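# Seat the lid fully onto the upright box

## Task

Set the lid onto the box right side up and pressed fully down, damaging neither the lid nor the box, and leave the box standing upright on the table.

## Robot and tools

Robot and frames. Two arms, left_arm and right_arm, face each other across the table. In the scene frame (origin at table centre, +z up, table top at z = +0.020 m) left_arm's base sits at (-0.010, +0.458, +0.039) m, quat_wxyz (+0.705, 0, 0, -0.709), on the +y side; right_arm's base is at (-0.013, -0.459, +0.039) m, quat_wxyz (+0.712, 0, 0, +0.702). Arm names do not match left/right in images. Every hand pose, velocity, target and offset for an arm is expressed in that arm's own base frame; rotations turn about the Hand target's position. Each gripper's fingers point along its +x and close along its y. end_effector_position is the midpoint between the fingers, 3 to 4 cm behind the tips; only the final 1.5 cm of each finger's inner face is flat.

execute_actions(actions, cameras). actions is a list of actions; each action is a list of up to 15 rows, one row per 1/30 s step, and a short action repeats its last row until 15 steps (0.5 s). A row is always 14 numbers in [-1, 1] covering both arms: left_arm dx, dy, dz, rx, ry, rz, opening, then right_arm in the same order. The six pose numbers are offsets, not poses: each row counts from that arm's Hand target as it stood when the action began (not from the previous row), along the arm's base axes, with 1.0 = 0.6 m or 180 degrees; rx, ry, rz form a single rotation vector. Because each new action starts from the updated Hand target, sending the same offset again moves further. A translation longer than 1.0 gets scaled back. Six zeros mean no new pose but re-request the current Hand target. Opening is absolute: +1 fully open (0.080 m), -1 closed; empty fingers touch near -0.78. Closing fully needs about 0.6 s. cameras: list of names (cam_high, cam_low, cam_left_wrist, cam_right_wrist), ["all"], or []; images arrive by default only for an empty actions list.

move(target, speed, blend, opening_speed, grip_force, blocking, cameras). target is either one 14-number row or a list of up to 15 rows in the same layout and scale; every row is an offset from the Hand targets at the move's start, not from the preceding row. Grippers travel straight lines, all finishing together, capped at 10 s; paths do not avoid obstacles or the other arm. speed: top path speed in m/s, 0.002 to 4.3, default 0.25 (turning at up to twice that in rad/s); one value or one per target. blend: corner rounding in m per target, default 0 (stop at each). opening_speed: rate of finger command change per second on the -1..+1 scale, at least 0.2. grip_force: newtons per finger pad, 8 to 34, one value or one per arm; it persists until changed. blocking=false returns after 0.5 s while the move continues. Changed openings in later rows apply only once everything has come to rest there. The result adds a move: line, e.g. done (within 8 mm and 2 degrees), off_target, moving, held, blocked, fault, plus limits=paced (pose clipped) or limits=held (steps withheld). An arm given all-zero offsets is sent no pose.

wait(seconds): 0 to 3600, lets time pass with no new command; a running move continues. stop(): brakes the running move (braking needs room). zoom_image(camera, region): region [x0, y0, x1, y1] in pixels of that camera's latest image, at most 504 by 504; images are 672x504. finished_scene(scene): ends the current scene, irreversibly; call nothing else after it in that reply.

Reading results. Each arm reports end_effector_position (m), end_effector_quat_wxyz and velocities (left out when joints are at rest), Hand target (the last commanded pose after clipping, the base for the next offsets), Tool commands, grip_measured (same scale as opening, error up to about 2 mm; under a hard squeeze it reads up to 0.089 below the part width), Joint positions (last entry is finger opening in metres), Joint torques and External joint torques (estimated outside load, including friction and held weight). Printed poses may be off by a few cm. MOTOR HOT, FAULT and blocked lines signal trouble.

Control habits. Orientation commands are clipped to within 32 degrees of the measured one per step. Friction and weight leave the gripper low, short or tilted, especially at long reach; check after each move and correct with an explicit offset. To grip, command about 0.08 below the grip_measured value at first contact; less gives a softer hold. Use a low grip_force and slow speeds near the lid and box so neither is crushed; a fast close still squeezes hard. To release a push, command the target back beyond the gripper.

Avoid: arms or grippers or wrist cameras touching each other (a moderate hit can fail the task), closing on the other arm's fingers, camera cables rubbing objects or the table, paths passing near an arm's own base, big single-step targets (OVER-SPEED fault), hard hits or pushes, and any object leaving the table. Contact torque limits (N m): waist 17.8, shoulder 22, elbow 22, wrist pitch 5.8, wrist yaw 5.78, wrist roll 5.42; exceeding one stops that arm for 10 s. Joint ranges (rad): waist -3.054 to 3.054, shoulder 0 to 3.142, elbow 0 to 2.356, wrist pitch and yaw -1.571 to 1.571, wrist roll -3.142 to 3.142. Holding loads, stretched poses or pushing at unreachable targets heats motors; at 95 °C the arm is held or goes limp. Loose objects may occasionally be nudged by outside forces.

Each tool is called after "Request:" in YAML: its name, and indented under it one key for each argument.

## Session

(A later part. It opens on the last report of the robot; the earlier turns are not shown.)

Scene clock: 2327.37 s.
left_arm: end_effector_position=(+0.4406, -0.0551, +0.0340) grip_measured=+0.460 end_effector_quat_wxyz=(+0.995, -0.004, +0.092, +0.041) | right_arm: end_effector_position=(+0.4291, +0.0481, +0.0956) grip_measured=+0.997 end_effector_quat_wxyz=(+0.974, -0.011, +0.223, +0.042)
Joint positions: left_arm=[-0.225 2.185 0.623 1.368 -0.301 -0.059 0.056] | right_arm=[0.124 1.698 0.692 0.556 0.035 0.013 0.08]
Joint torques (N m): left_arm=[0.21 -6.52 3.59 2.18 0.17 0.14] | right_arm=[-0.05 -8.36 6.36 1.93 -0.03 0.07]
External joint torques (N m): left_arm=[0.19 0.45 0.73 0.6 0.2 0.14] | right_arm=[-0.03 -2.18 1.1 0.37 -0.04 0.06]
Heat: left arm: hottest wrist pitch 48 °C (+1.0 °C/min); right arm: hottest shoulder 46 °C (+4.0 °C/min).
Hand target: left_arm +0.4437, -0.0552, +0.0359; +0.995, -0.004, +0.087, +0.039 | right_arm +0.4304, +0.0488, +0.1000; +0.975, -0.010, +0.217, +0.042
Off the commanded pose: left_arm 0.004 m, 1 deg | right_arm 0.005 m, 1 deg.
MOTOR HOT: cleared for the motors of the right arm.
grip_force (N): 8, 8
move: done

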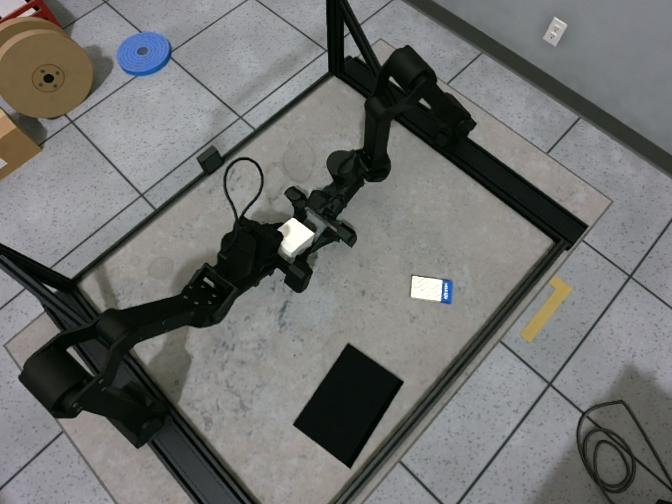

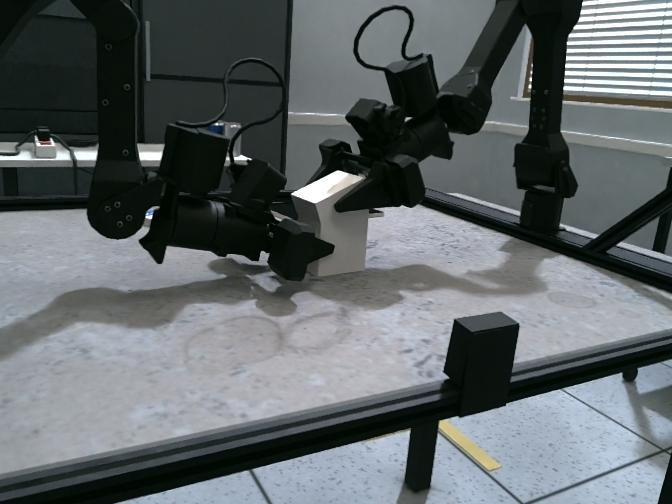

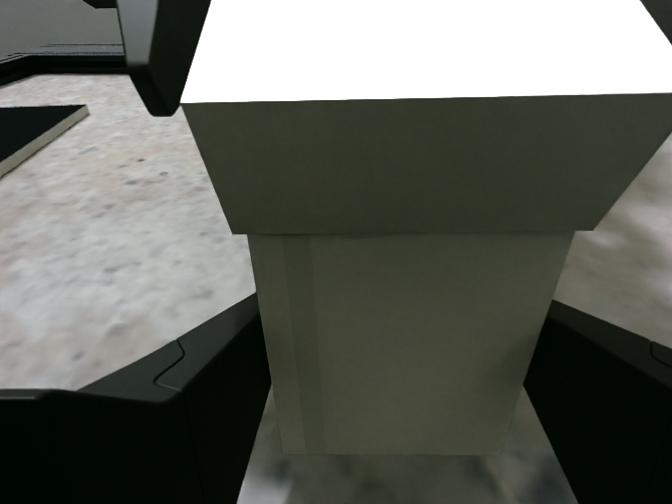

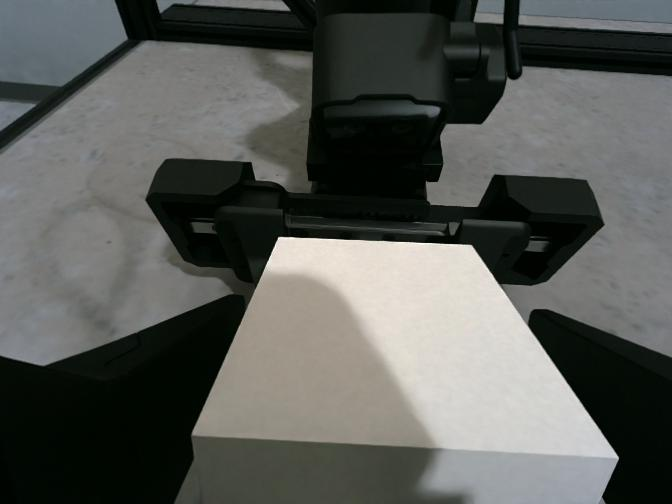

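Request:
move:
  target:
    - [0, 0, 0, 0, 0, 0, 0.2, 0, 0, 0, 0, 0, 0, 0.4]
    - [0, 0, 0, 0, 0, 0, 0.2, -0.014, -0.0011, 0.0075, 0.0052, -0.0592, 0, 0.4]
  speed: 0.06
  opening_speed: 0.8
  cameras: ["cam_low", "cam_left_wrist", "cam_right_wrist"]

Request:
zoom_image:
  camera: "cam_low"
  region: [260, 130, 400, 290]

Scene clock: 2362.37 s.
left_arm: end_effector_position=(+0.4407, -0.0544, +0.0340) grip_measured=+0.460 end_effector_quat_wxyz=(+0.995, -0.004, +0.092, +0.041) | right_arm: end_effector_position=(+0.4230, +0.0478, +0.1069) grip_measured=+0.556 end_effector_quat_wxyz=(+0.991, -0.003, +0.123, +0.044)
Joint positions: left_arm=[-0.224 2.186 0.623 1.369 -0.301 -0.059 0.056] | right_arm=[0.125 1.742 0.564 0.931 0.035 0.013 0.06]
Joint torques (N m): left_arm=[-0.01 -6.63 3.63 2.13 0.19 0.15] | right_arm=[0.28 -6.68 4.82 2.21 0.18 -0.1]
External joint torques (N m): left_arm=[-0.01 0.27 0.8 0.57 0.22 0.15] | right_arm=[0.28 -0.86 0.19 0.62 0.17 -0.1]
Heat: left arm: hottest wrist pitch 50 °C (+2.0 °C/min); right arm: hottest wrist pitch 48 °C (+4.0 °C/min). Fold the left arm in close to its base, or ease its load, before you think long.
Hand target: left_arm +0.4437, -0.0553, +0.0359; +0.995, -0.004, +0.087, +0.039 | right_arm +0.4220, +0.0482, +0.1046; +0.991, -0.006, +0.125, +0.043
Off the commanded pose: left_arm 0.004 m, 1 deg | right_arm 0.003 m, 0 deg.
MOTOR HOT: joint 4 (wrist pitch) of the left arm reports 50 °C; the controller stops that arm at 95 °C. To cool a motor, set the load down, stop pushing, or move to a pose that needs little force.
grip_force (N): 8, 8
move: done

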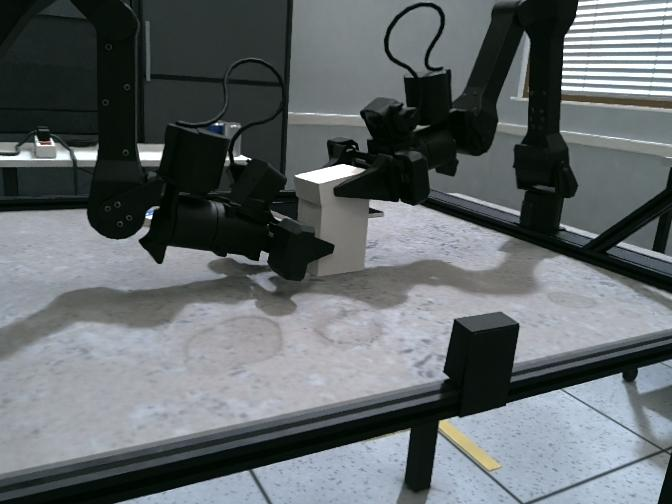

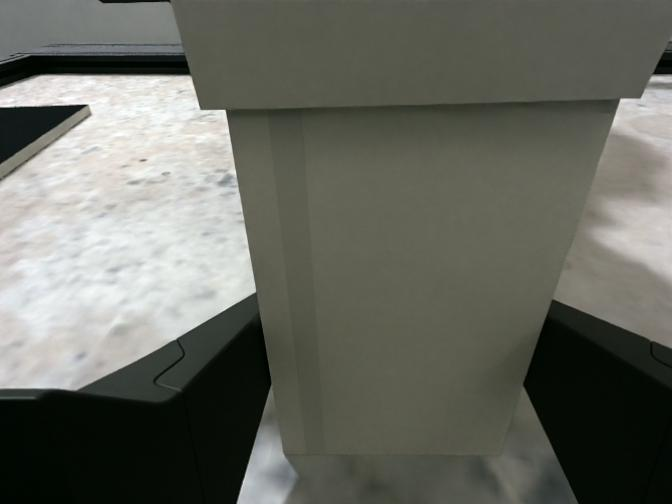

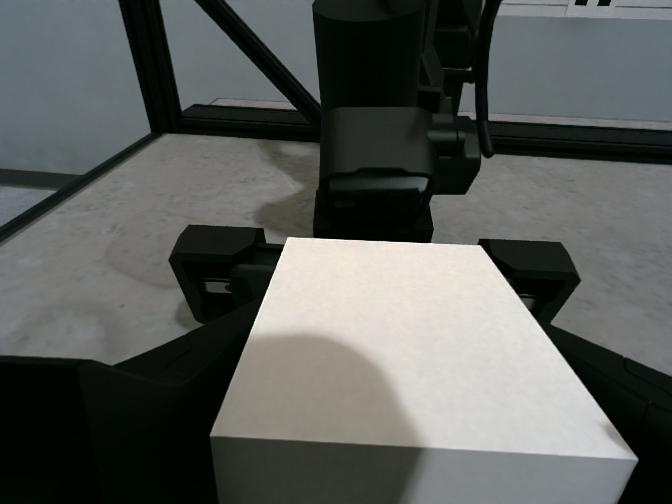

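Scaled by 3.150 from the camera's image (finer frame: 960x720).

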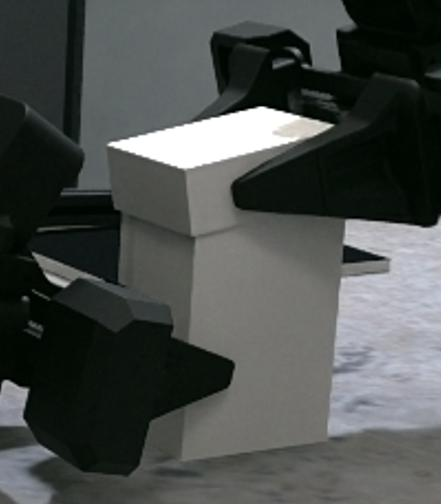

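Request:
execute_actions:
  actions: []

Request:
zoom_image:
  camera: "cam_high"
  region: [250, 205, 330, 275]

Scene clock: 2401.03 s.
left_arm: end_effector_position=(+0.4407, -0.0544, +0.0340) grip_measured=+0.460 end_effector_quat_wxyz=(+0.995, -0.004, +0.092, +0.041) | right_arm: end_effector_position=(+0.4229, +0.0478, +0.1068) grip_measured=+0.556 end_effector_quat_wxyz=(+0.991, -0.003, +0.123, +0.044)
Joint positions: left_arm=[-0.224 2.186 0.623 1.369 -0.301 -0.059 0.056] | right_arm=[0.125 1.742 0.564 0.931 0.035 0.013 0.06]
Joint velocities: within noise
Joint torques (N m): left_arm=[0.11 -6.51 3.67 2.14 0.17 0.12] | right_arm=[0.17 -6.73 4.83 2.22 0.17 -0.1]
External joint torques (N m): left_arm=[0.1 0.46 0.81 0.56 0.21 0.12] | right_arm=[0.18 -0.91 0.21 0.62 0.16 -0.11]
Heat: left arm: hottest wrist pitch 50 °C (+1.0 °C/min); right arm: hottest wrist pitch 51 °C (+5.1 °C/min). Fold the left arm in close to its base, or ease its load, before you think long. Fold the right arm in close to its base, or ease its load, before you think long.
Hand target: left_arm +0.4437, -0.0553, +0.0359; +0.995, -0.004, +0.087, +0.039 | right_arm +0.4219, +0.0481, +0.1044; +0.991, -0.006, +0.125, +0.043
Tool commands: left_gripper/opening=+0.2 right_gripper/opening=+0.4
Off the commanded pose: left_arm 0.004 m, 1 deg | right_arm 0.002 m, 0 deg.
MOTOR HOT: joint 4 (wrist pitch) of the right arm reports 51 °C; the controller stops that arm at 95 °C. To cool a motor, set the load down, stop pushing, or move to a pose that needs little force.
MOTOR HOT: still on. Joint 4 (wrist pitch) of the left arm reports 50 °C.
grip_force (N): 8, 8

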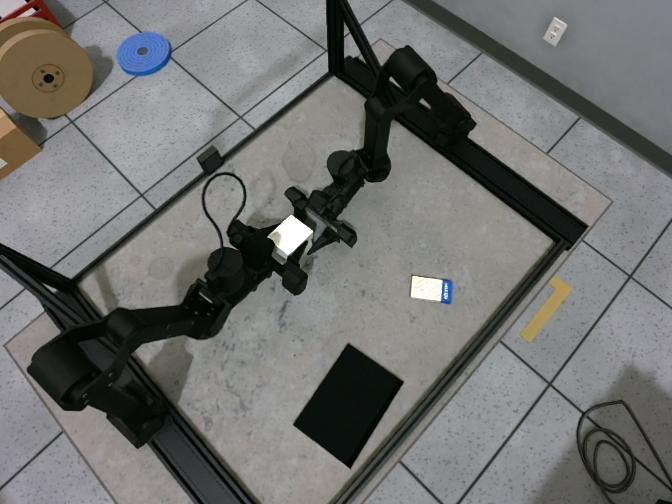

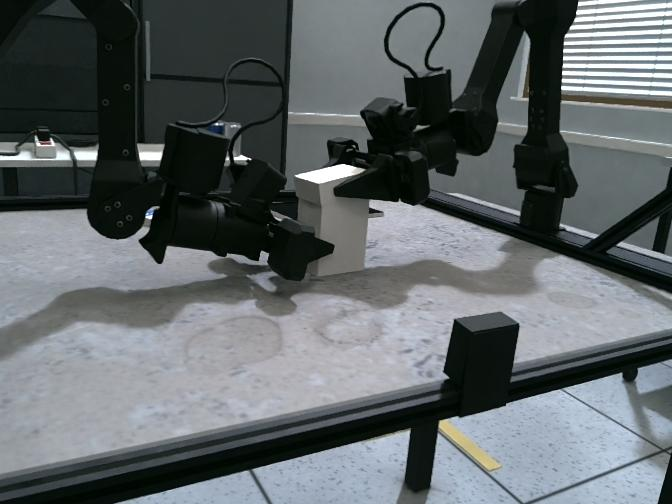

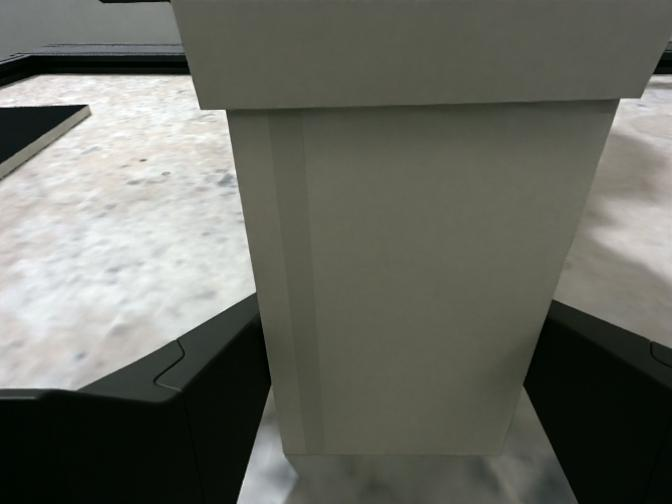

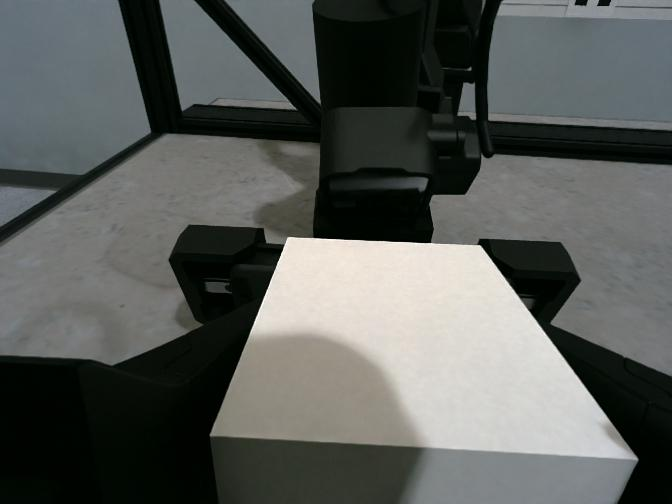

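Scaled by 6.300 from the camera's image (finer frame: 960x720).

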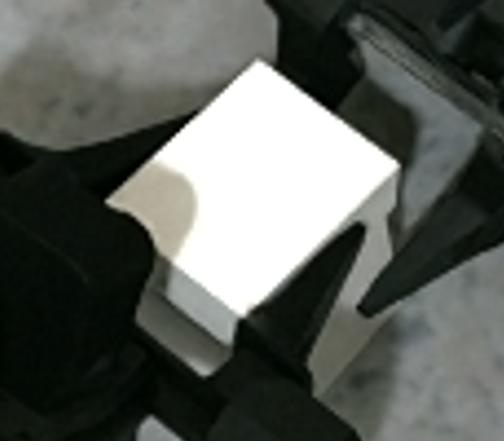

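Request:
move:
  target: [0, 0, 0, 0, 0, 0, 0.2, 0.005, 0.0005, 0.04, 0.002, -0.0221, 0, 0.4]
  speed: 0.08
  cameras: ["cam_low", "cam_left_wrist", "cam_high"]

Request:
zoom_image:
  camera: "cam_low"
  region: [260, 130, 400, 290]

Request:
zoom_image:
  camera: "cam_high"
  region: [250, 205, 330, 275]

Scene clock: 2454.53 s.
left_arm: end_effector_position=(+0.4407, -0.0544, +0.0340) grip_measured=+0.460 end_effector_quat_wxyz=(+0.995, -0.004, +0.092, +0.041) | right_arm: end_effector_position=(+0.4238, +0.0477, +0.1192) grip_measured=+0.556 end_effector_quat_wxyz=(+0.994, -0.003, +0.103, +0.044)
Joint positions: left_arm=[-0.224 2.186 0.623 1.369 -0.301 -0.059 0.056] | right_arm=[0.125 1.722 0.564 0.952 0.036 0.011 0.06]
Joint torques (N m): left_arm=[0.13 -6.53 3.58 2.15 0.16 0.15] | right_arm=[0.24 -9.11 6.07 2.19 0.15 -0.06]
External joint torques (N m): left_arm=[0.13 0.42 0.74 0.58 0.2 0.14] | right_arm=[0.29 -3.36 1.41 0.61 0.13 -0.07]
Heat: left arm: hottest wrist pitch 51 °C (+1.0 °C/min); right arm: hottest wrist pitch 53 °C (+2.0 °C/min). Fold the left arm in close to its base, or ease its load, before you think long. Fold the right arm in close to its base, or ease its load, before you think long.
Hand target: left_arm +0.4437, -0.0553, +0.0359; +0.995, -0.004, +0.087, +0.039 | right_arm +0.4249, +0.0485, +0.1285; +0.995, -0.004, +0.090, +0.043
Off the commanded pose: left_arm 0.004 m, 1 deg | right_arm 0.009 m, 1 deg.
MOTOR HOT: still on. Joint 4 (wrist pitch) of the left arm reports 51 °C.
MOTOR HOT: still on. Joint 4 (wrist pitch) of the right arm reports 53 °C.
grip_force (N): 8, 8
move: off_target (right_arm)
Images, in order (width x height): cam_high 672x504, cam_low 672x504, cam_left_wrist 672x504.

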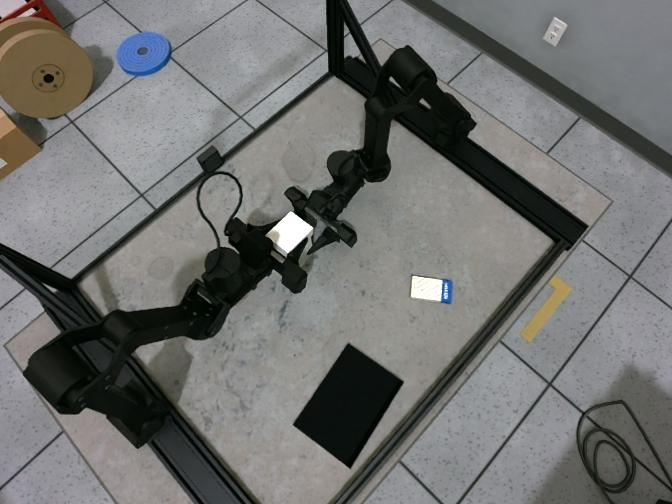

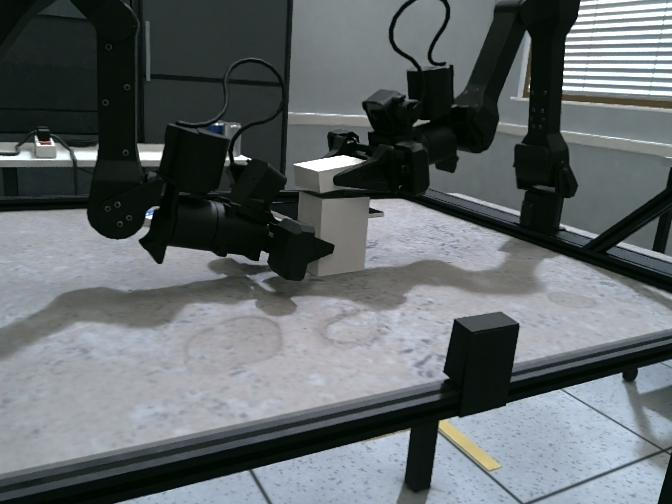

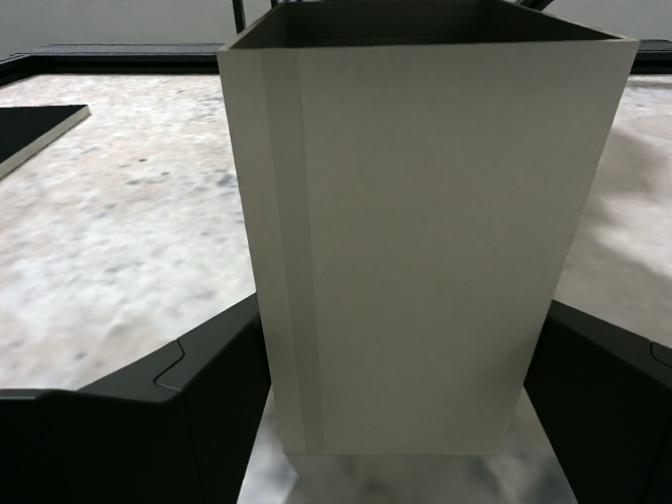

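Scaled by 3.150 from the camera's image (finer frame: 960x720).

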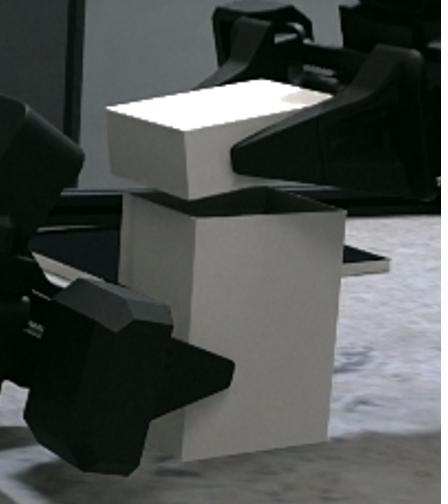

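Scaled by 6.300 from the camera's image (finer frame: 960x720).

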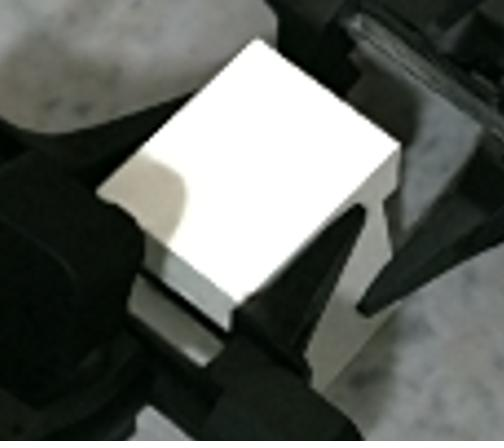

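Request:
move:
  target: [0, 0, 0, 0, 0, 0, 0.2, -0.0145, -0.0012, -0.0342, 0.0023, -0.026, 0, 0.4]
  speed: 0.08
  cameras: ["cam_low", "cam_left_wrist"]

Request:
zoom_image:
  camera: "cam_low"
  region: [280, 130, 380, 230]

Request:
zoom_image:
  camera: "cam_left_wrist"
  region: [170, 0, 672, 120]

Scene clock: 2504.53 s.
left_arm: end_effector_position=(+0.4407, -0.0544, +0.0340) grip_measured=+0.460 end_effector_quat_wxyz=(+0.995, -0.004, +0.092, +0.041) | right_arm: end_effector_position=(+0.4172, +0.0470, +0.1097) grip_measured=+0.556 end_effector_quat_wxyz=(+0.998, +0.000, +0.048, +0.044)
Joint positions: left_arm=[-0.224 2.186 0.623 1.369 -0.301 -0.059 0.056] | right_arm=[0.126 1.847 0.49 1.26 0.038 0.008 0.06]
Joint torques (N m): left_arm=[0.13 -6.61 3.52 2.13 0.16 0.14] | right_arm=[0.41 -6.69 4 2.25 0.14 -0.06]
External joint torques (N m): left_arm=[0.12 0.29 0.69 0.57 0.19 0.14] | right_arm=[0.42 -0.82 0.08 0.64 0.14 -0.06]
Heat: left arm: hottest wrist pitch 51 °C (+0.0 °C/min); right arm: hottest wrist pitch 52 °C (-1.0 °C/min). Fold the left arm in close to its base, or ease its load, before you think long. Fold the right arm in close to its base, or ease its load, before you think long.
Hand target: left_arm +0.4437, -0.0553, +0.0359; +0.995, -0.004, +0.087, +0.039 | right_arm +0.4162, +0.0477, +0.1079; +0.998, -0.002, +0.049, +0.043
Off the commanded pose: left_arm 0.004 m, 1 deg | right_arm 0.002 m, 0 deg.
MOTOR HOT: still on. Joint 4 (wrist pitch) of the left arm reports 51 °C.
MOTOR HOT: still on. Joint 4 (wrist pitch) of the right arm reports 52 °C.
grip_force (N): 8, 8
move: done

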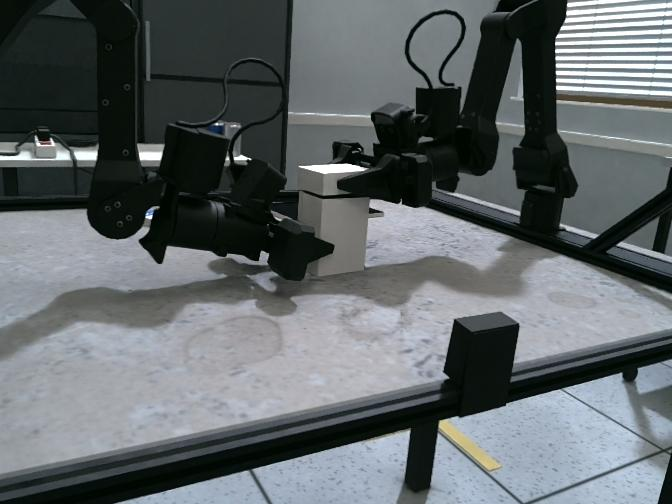

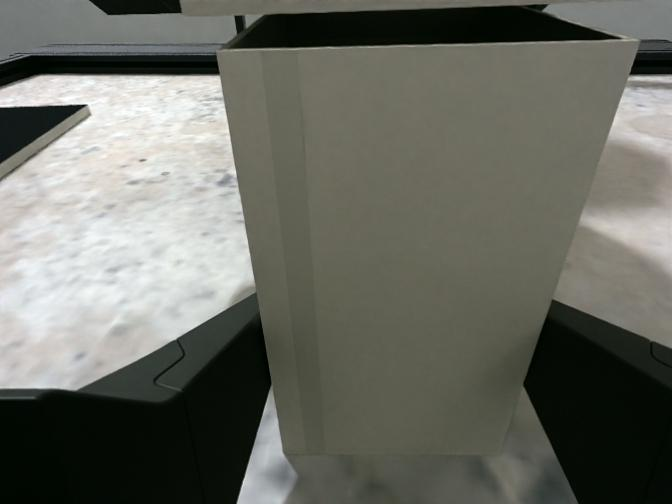

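Scaled by 5.040 from the camera's image (finer frame: 960x720).

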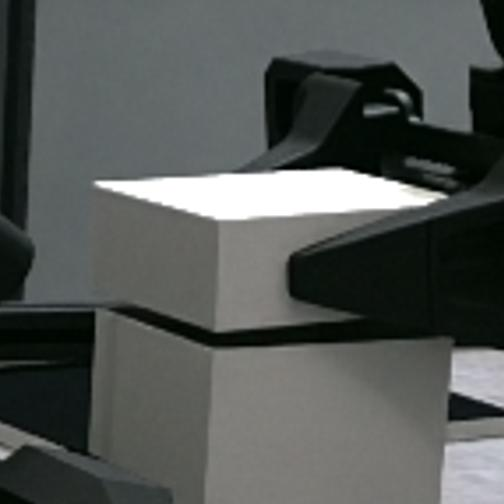

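Scaled by 1.004 from the camera's image (finer frame: 960x720).

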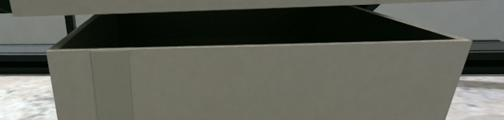

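Request:
zoom_image:
  camera: "cam_low"
  region: [292, 180, 332, 210]

Request:
zoom_image:
  camera: "cam_low"
  region: [340, 160, 380, 210]

Scaled by 12.600 from the camera's image (finer frame: 960x720).

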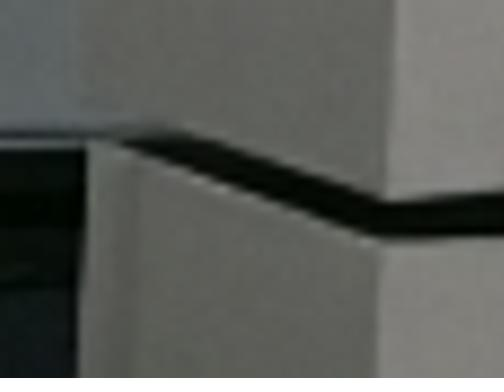

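Scaled by 10.080 from the camera's image (finer frame: 960x720).

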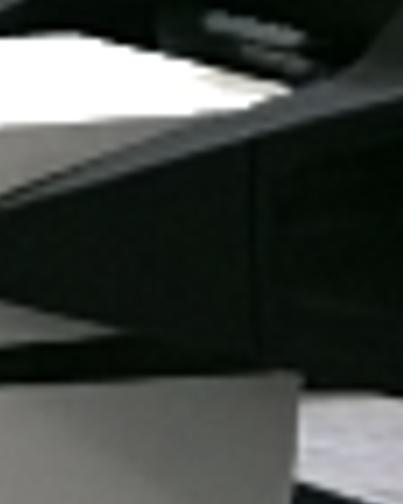

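Request:
move:
  target: [0, 0, 0, 0, 0, 0, 0.2, 0.0023, 0.0002, -0.0047, 0, 0, 0, 0.4]
  speed: 0.05
  cameras: ["cam_low", "cam_left_wrist"]

Request:
zoom_image:
  camera: "cam_low"
  region: [292, 180, 332, 210]

Request:
zoom_image:
  camera: "cam_left_wrist"
  region: [170, 0, 672, 120]

Scene clock: 2576.97 s.
left_arm: end_effector_position=(+0.4407, -0.0544, +0.0340) grip_measured=+0.460 end_effector_quat_wxyz=(+0.995, -0.004, +0.092, +0.041) | right_arm: end_effector_position=(+0.4175, +0.0470, +0.1056) grip_measured=+0.556 end_effector_quat_wxyz=(+0.998, -0.001, +0.050, +0.044)
Joint positions: left_arm=[-0.224 2.186 0.623 1.369 -0.301 -0.059 0.056] | right_arm=[0.126 1.865 0.49 1.274 0.038 0.007 0.06]
Joint torques (N m): left_arm=[0.11 -6.52 3.66 2.12 0.16 0.15] | right_arm=[0.25 -6.67 4.53 2.23 0.15 -0.09]
External joint torques (N m): left_arm=[0.09 0.5 0.76 0.52 0.2 0.15] | right_arm=[0.23 -0.79 0.71 0.63 0.15 -0.09]
Heat: left arm: hottest wrist pitch 51 °C (+0.0 °C/min); right arm: hottest wrist pitch 48 °C (-2.0 °C/min). Fold the left arm in close to its base, or ease its load, before you think long. Fold the right arm in close to its base, or ease its load, before you think long.
Hand target: left_arm +0.4437, -0.0553, +0.0359; +0.995, -0.004, +0.087, +0.039 | right_arm +0.4176, +0.0478, +0.1051; +0.998, -0.002, +0.049, +0.043
Off the commanded pose: left_arm 0.004 m, 1 deg | right_arm 0.001 m, 0 deg.
MOTOR HOT: still on. Joint 4 (wrist pitch) of the left arm reports 51 °C.
MOTOR HOT: still on. Joint 4 (wrist pitch) of the right arm reports 48 °C.
grip_force (N): 8, 8
move: done

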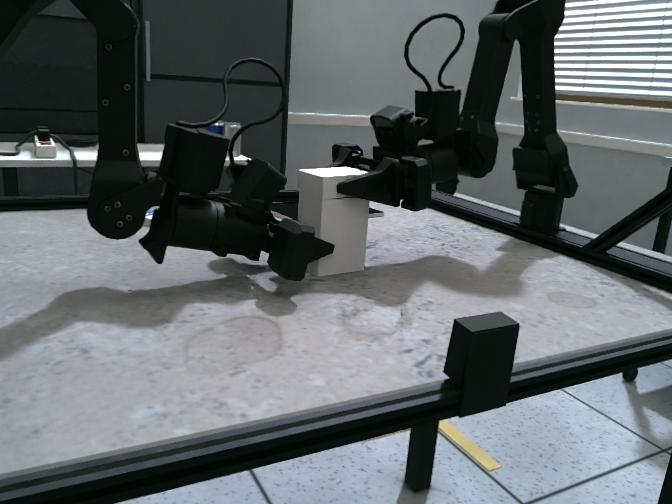

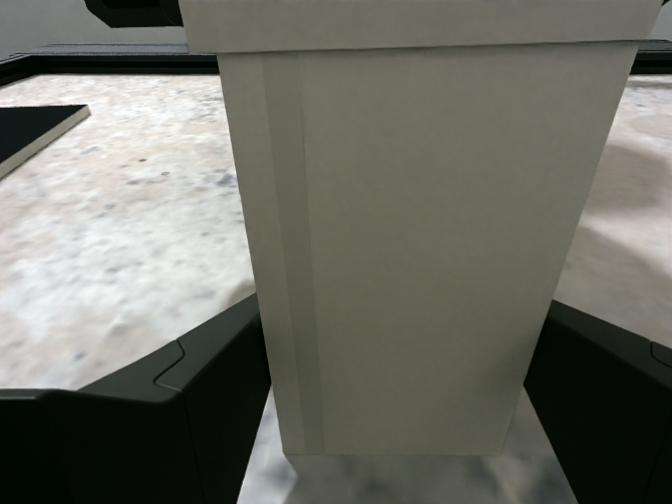

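Scaled by 12.600 from the camera's image (finer frame: 960x720).

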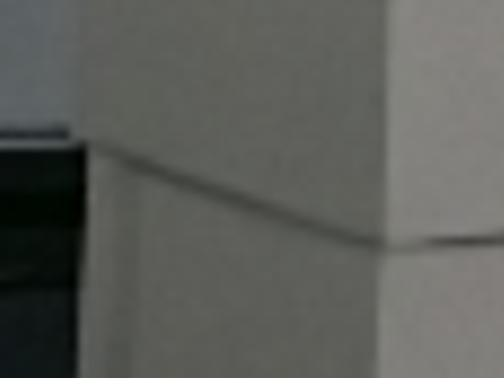

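Scaled by 1.004 from the camera's image (finer frame: 960x720).

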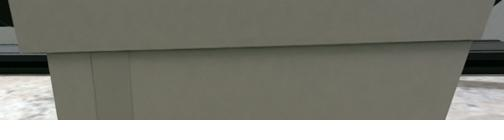

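Request:
move:
  target:
    - [0, 0, 0, 0, 0, 0, 0.2, 0.005, 0.0012, 0.003, 0, 0, 0, 0.4]
    - [0, 0, 0, 0, 0, 0, 0.2, 0.005, 0.0012, -0.0042, 0, 0, 0, 0.4]
  speed: 0.05
  cameras: ["cam_low", "cam_left_wrist"]

Request:
zoom_image:
  camera: "cam_low"
  region: [292, 180, 332, 210]

Request:
zoom_image:
  camera: "cam_left_wrist"
  region: [170, 0, 672, 120]

Scene clock: 2626.50 s.
left_arm: end_effector_position=(+0.4407, -0.0544, +0.0340) grip_measured=+0.460 end_effector_quat_wxyz=(+0.995, -0.004, +0.092, +0.041) | right_arm: end_effector_position=(+0.4189, +0.0475, +0.1040) grip_measured=+0.556 end_effector_quat_wxyz=(+0.998, +0.000, +0.049, +0.044)
Joint positions: left_arm=[-0.224 2.186 0.623 1.369 -0.301 -0.059 0.056] | right_arm=[0.127 1.88 0.494 1.288 0.039 0.007 0.06]
Joint torques (N m): left_arm=[0.07 -6.56 3.6 2.17 0.16 0.13] | right_arm=[0.33 -6.34 5.25 1.82 0.13 -0.07]
External joint torques (N m): left_arm=[0.09 0.36 0.79 0.6 0.19 0.13] | right_arm=[0.31 -0.42 1.5 0.23 0.13 -0.07]
Heat: left arm: hottest wrist pitch 52 °C (+1.0 °C/min); right arm: hottest wrist pitch 55 °C (+7.1 °C/min). Fold the left arm in close to its base, or ease its load, before you think long. Fold the right arm in close to its base, or ease its load, before you think long.
Hand target: left_arm +0.4437, -0.0553, +0.0359; +0.995, -0.004, +0.087, +0.039 | right_arm +0.4207, +0.0485, +0.1026; +0.998, -0.002, +0.049, +0.043
Off the commanded pose: left_arm 0.004 m, 1 deg | right_arm 0.003 m, 0 deg.
MOTOR HOT: still on. Joint 4 (wrist pitch) of the left arm reports 52 °C.
MOTOR HOT: still on. Joint 4 (wrist pitch) of the right arm reports 55 °C.
grip_force (N): 8, 8
move: done

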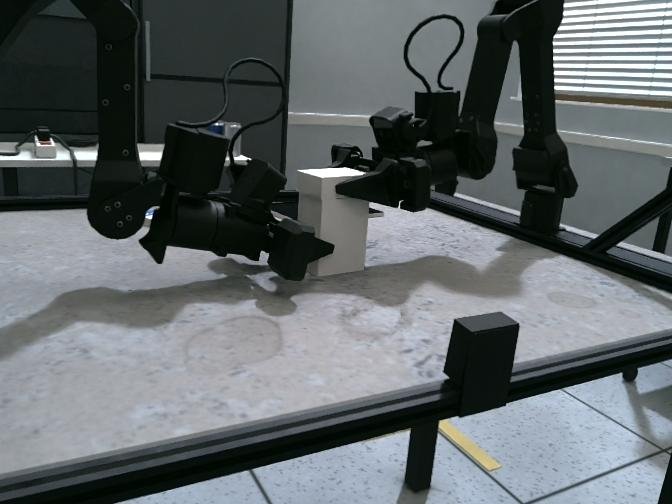

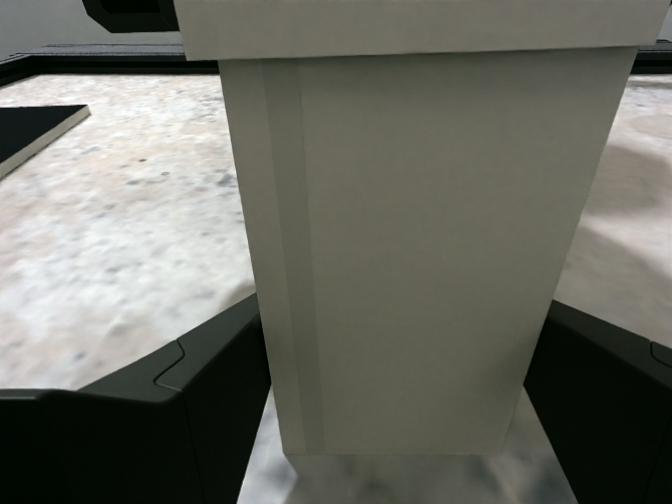

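Scaled by 12.600 from the camera's image (finer frame: 960x720).

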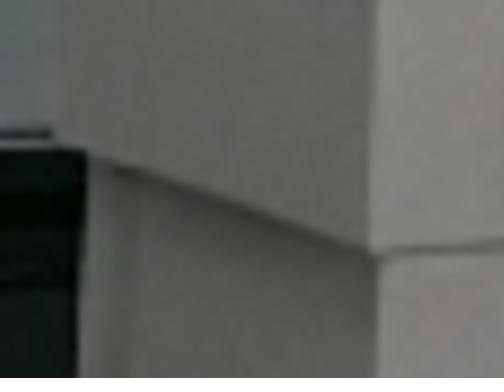

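Scaled by 1.004 from the camera's image (finer frame: 960x720).

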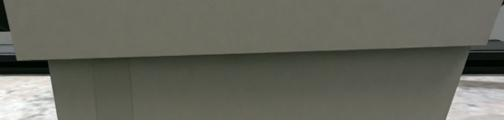

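Request:
move:
  target: [0, 0, 0, 0, 0, 0, 0.2, 0.0, 0.0005, -0.0067, 0.001, -0.0116, 0, 0.4]
  speed: 0.05
  cameras: ["cam_low", "cam_left_wrist"]

Request:
zoom_image:
  camera: "cam_low"
  region: [280, 150, 380, 220]

Scene clock: 2644.30 s.
left_arm: end_effector_position=(+0.4407, -0.0544, +0.0340) grip_measured=+0.460 end_effector_quat_wxyz=(+0.995, -0.004, +0.092, +0.041) | right_arm: end_effector_position=(+0.4205, +0.0479, +0.1025) grip_measured=+0.556 end_effector_quat_wxyz=(+0.999, +0.000, +0.027, +0.044)
Joint positions: left_arm=[-0.224 2.186 0.623 1.369 -0.301 -0.059 0.056] | right_arm=[0.128 1.94 0.494 1.392 0.04 0.005 0.06]
Joint torques (N m): left_arm=[0.1 -6.58 3.65 2.14 0.16 0.15] | right_arm=[0.39 -6.23 4.15 1.83 0.14 -0.06]
External joint torques (N m): left_arm=[0.1 0.38 0.78 0.57 0.19 0.14] | right_arm=[0.38 -0.15 0.65 0.22 0.14 -0.06]
Heat: left arm: hottest wrist pitch 52 °C (+1.0 °C/min); right arm: hottest wrist pitch 52 °C (+1.0 °C/min). Fold the left arm in close to its base, or ease its load, before you think long. Fold the right arm in close to its base, or ease its load, before you think long.
Hand target: left_arm +0.4437, -0.0553, +0.0359; +0.995, -0.004, +0.087, +0.039 | right_arm +0.4206, +0.0489, +0.0986; +0.999, -0.001, +0.031, +0.044
Off the commanded pose: left_arm 0.004 m, 1 deg | right_arm 0.004 m, 1 deg.
MOTOR HOT: still on. Joint 4 (wrist pitch) of the left arm reports 52 °C.
MOTOR HOT: still on. Joint 4 (wrist pitch) of the right arm reports 52 °C.
grip_force (N): 8, 8
move: done

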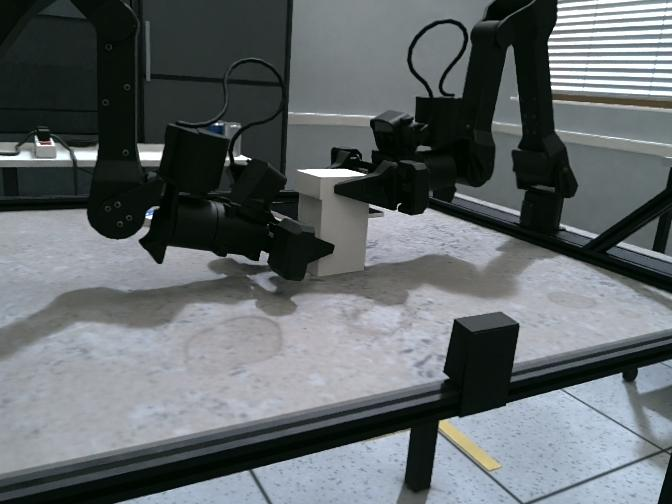

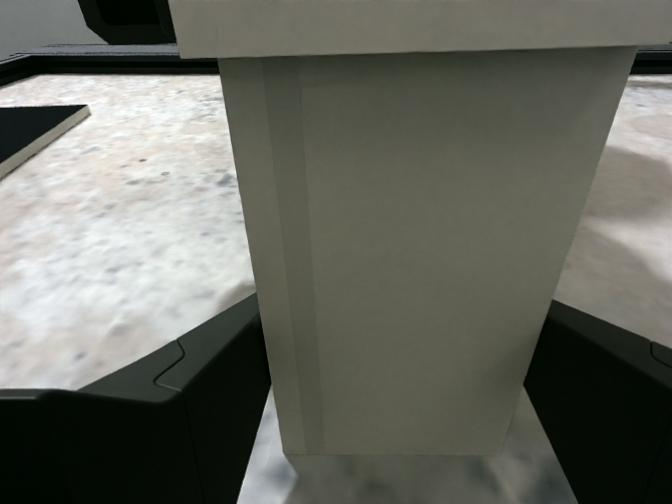

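Scaled by 5.040 from the camera's image (finer frame: 960x720).

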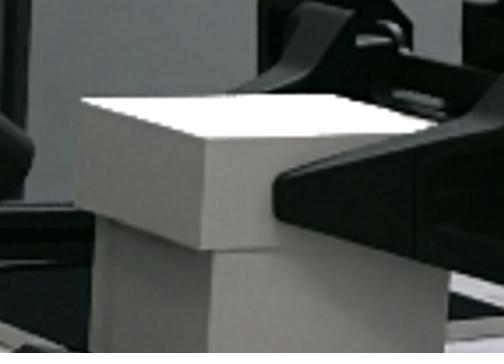

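Request:
move:
  target: [0, 0, 0, 0, 0, 0, 0.2, -0.006, 0.0, 0.0, 0, 0, 0, 0.4]
  speed: 0.03
  cameras: ["cam_low", "cam_left_wrist"]

Request:
zoom_image:
  camera: "cam_low"
  region: [280, 150, 380, 220]

Scene clock: 2658.50 s.
left_arm: end_effector_position=(+0.4408, -0.0544, +0.0341) grip_measured=+0.460 end_effector_quat_wxyz=(+0.995, -0.004, +0.092, +0.041) | right_arm: end_effector_position=(+0.4193, +0.0482, +0.1026) grip_measured=+0.556 end_effector_quat_wxyz=(+0.999, +0.000, +0.025, +0.044)
Joint positions: left_arm=[-0.224 2.186 0.623 1.369 -0.301 -0.059 0.056] | right_arm=[0.129 1.94 0.49 1.4 0.042 0.005 0.06]
Joint torques (N m): left_arm=[0.13 -6.53 3.63 2.13 0.18 0.14] | right_arm=[0.42 -7.1 3.08 1.85 0.17 -0.07]
External joint torques (N m): left_arm=[0.11 0.44 0.8 0.54 0.22 0.14] | right_arm=[0.43 -1.09 -0.35 0.27 0.17 -0.07]
Heat: left arm: hottest wrist pitch 52 °C (+0.0 °C/min); right arm: hottest wrist pitch 50 °C (-4.0 °C/min). Fold the left arm in close to its base, or ease its load, before you think long. Fold the right arm in close to its base, or ease its load, before you think long.
Hand target: left_arm +0.4437, -0.0553, +0.0360; +0.995, -0.004, +0.087, +0.039 | right_arm +0.4170, +0.0489, +0.0986; +0.999, -0.001, +0.031, +0.043
Off the commanded pose: left_arm 0.003 m, 1 deg | right_arm 0.005 m, 1 deg.
MOTOR HOT: still on. Joint 4 (wrist pitch) of the left arm reports 52 °C.
MOTOR HOT: still on. Joint 4 (wrist pitch) of the right arm reports 50 °C.
grip_force (N): 8, 8
move: done

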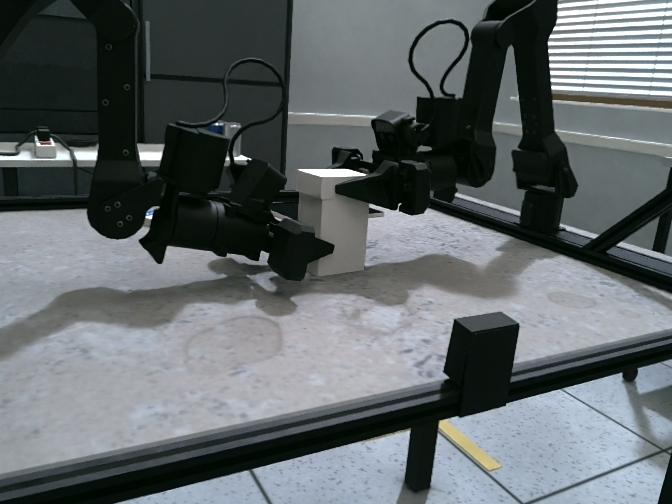

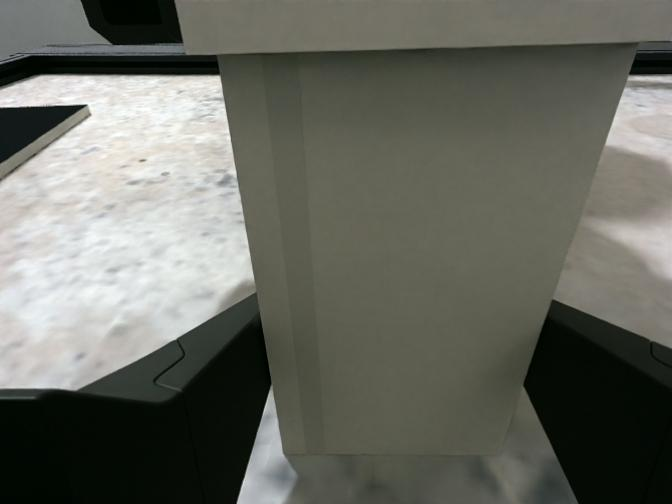

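Scaled by 5.040 from the camera's image (finer frame: 960x720).

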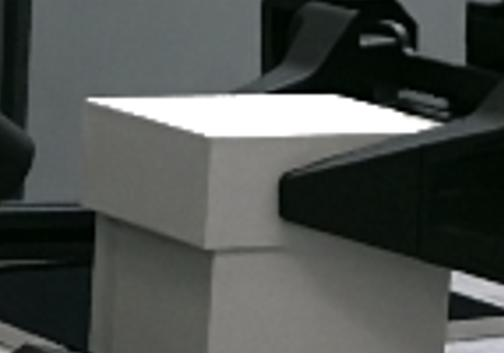

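Request:
move:
  target:
    - [0,0,0,0,0,0,0.2, 0.0083,-0.0003,-0.0017,0,0,0,0.4]
    - [0,0,0,0,0,0,0.2, 0.0068,0.0032,-0.0017,0,0,0,0.4]
    - [0,0,0,0,0,0,0.2, 0.0033,0.0047,-0.0017,0,0,0,0.4]
    - [0,0,0,0,0,0,0.2, -0.0002,0.0032,-0.0017,0,0,0,0.4]
    - [0,0,0,0,0,0,0.2, -0.0017,-0.0003,-0.0017,0,0,0,0.4]
    - [0,0,0,0,0,0,0.2, -0.0002,-0.0038,-0.0017,0,0,0,0.4]
    - [0,0,0,0,0,0,0.2, 0.0033,-0.0053,-0.0017,0,0,0,0.4]
    - [0,0,0,0,0,0,0.2, 0.0068,-0.0038,-0.0033,0,0,0,0.4]
    - [0,0,0,0,0,0,0.2, 0.0083,-0.0003,-0.0033,0,0,0,0.4]
    - [0,0,0,0,0,0,0.2, 0.0033,0.0022,-0.0033,0,0,0,0.4]
    - [0,0,0,0,0,0,0.2, 0.0008,-0.0003,-0.0033,0,0,0,0.4]
    - [0,0,0,0,0,0,0.2, 0.0033,-0.0028,-0.0033,0,0,0,0.4]
    - [0,0,0,0,0,0,0.2, 0.0033,-0.0003,-0.0033,0,0,0,0.4]
  speed: 0.015
  blend: 0.001
  cameras: ["cam_low", "cam_left_wrist"]

Request:
zoom_image:
  camera: "cam_low"
  region: [280, 150, 380, 220]

Scene clock: 2695.17 s.
left_arm: end_effector_position=(+0.4408, -0.0544, +0.0341) grip_measured=+0.460 end_effector_quat_wxyz=(+0.995, -0.004, +0.092, +0.041) | right_arm: end_effector_position=(+0.4204, +0.0484, +0.1024) grip_measured=+0.556 end_effector_quat_wxyz=(+0.999, +0.000, +0.023, +0.043)
Joint positions: left_arm=[-0.224 2.186 0.623 1.369 -0.301 -0.059 0.056] | right_arm=[0.131 1.949 0.494 1.409 0.044 0.004 0.06]
Joint torques (N m): left_arm=[0.11 -6.48 3.51 2.12 0.14 0.13] | right_arm=[0.01 -6.45 3.34 1.64 -0.01 -0.01]
External joint torques (N m): left_arm=[0.11 0.51 0.65 0.54 0.18 0.13] | right_arm=[-0.01 -0.42 -0.05 0.06 -0.01 -0.01]
Heat: left arm: hottest wrist pitch 52 °C (+0.0 °C/min); right arm: hottest wrist pitch 49 °C (-4.1 °C/min). Fold the left arm in close to its base, or ease its load, before you think long. Fold the right arm in close to its base, or ease its load, before you think long.
Hand target: left_arm +0.4437, -0.0553, +0.0360; +0.995, -0.004, +0.087, +0.039 | right_arm +0.4190, +0.0488, +0.0967; +0.999, -0.001, +0.031, +0.044
Off the commanded pose: left_arm 0.004 m, 1 deg | right_arm 0.006 m, 1 deg.
MOTOR HOT: still on. Joint 4 (wrist pitch) of the left arm reports 52 °C.
MOTOR HOT: still on. Joint 4 (wrist pitch) of the right arm reports 49 °C.
grip_force (N): 8, 8
move: done; blend cut to 0.0007 m at target 12

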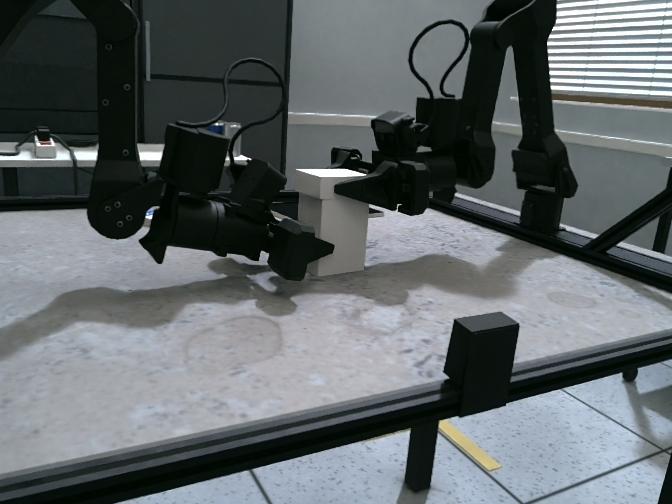

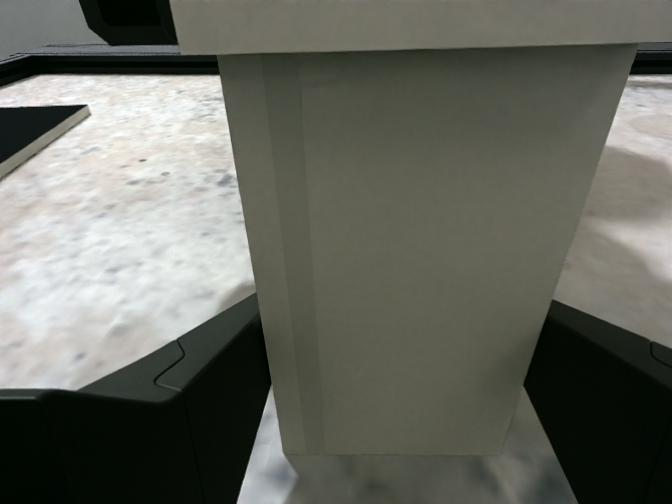

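Scaled by 5.040 from the camera's image (finer frame: 960x720).

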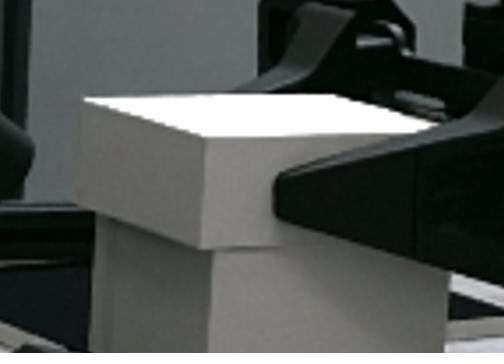

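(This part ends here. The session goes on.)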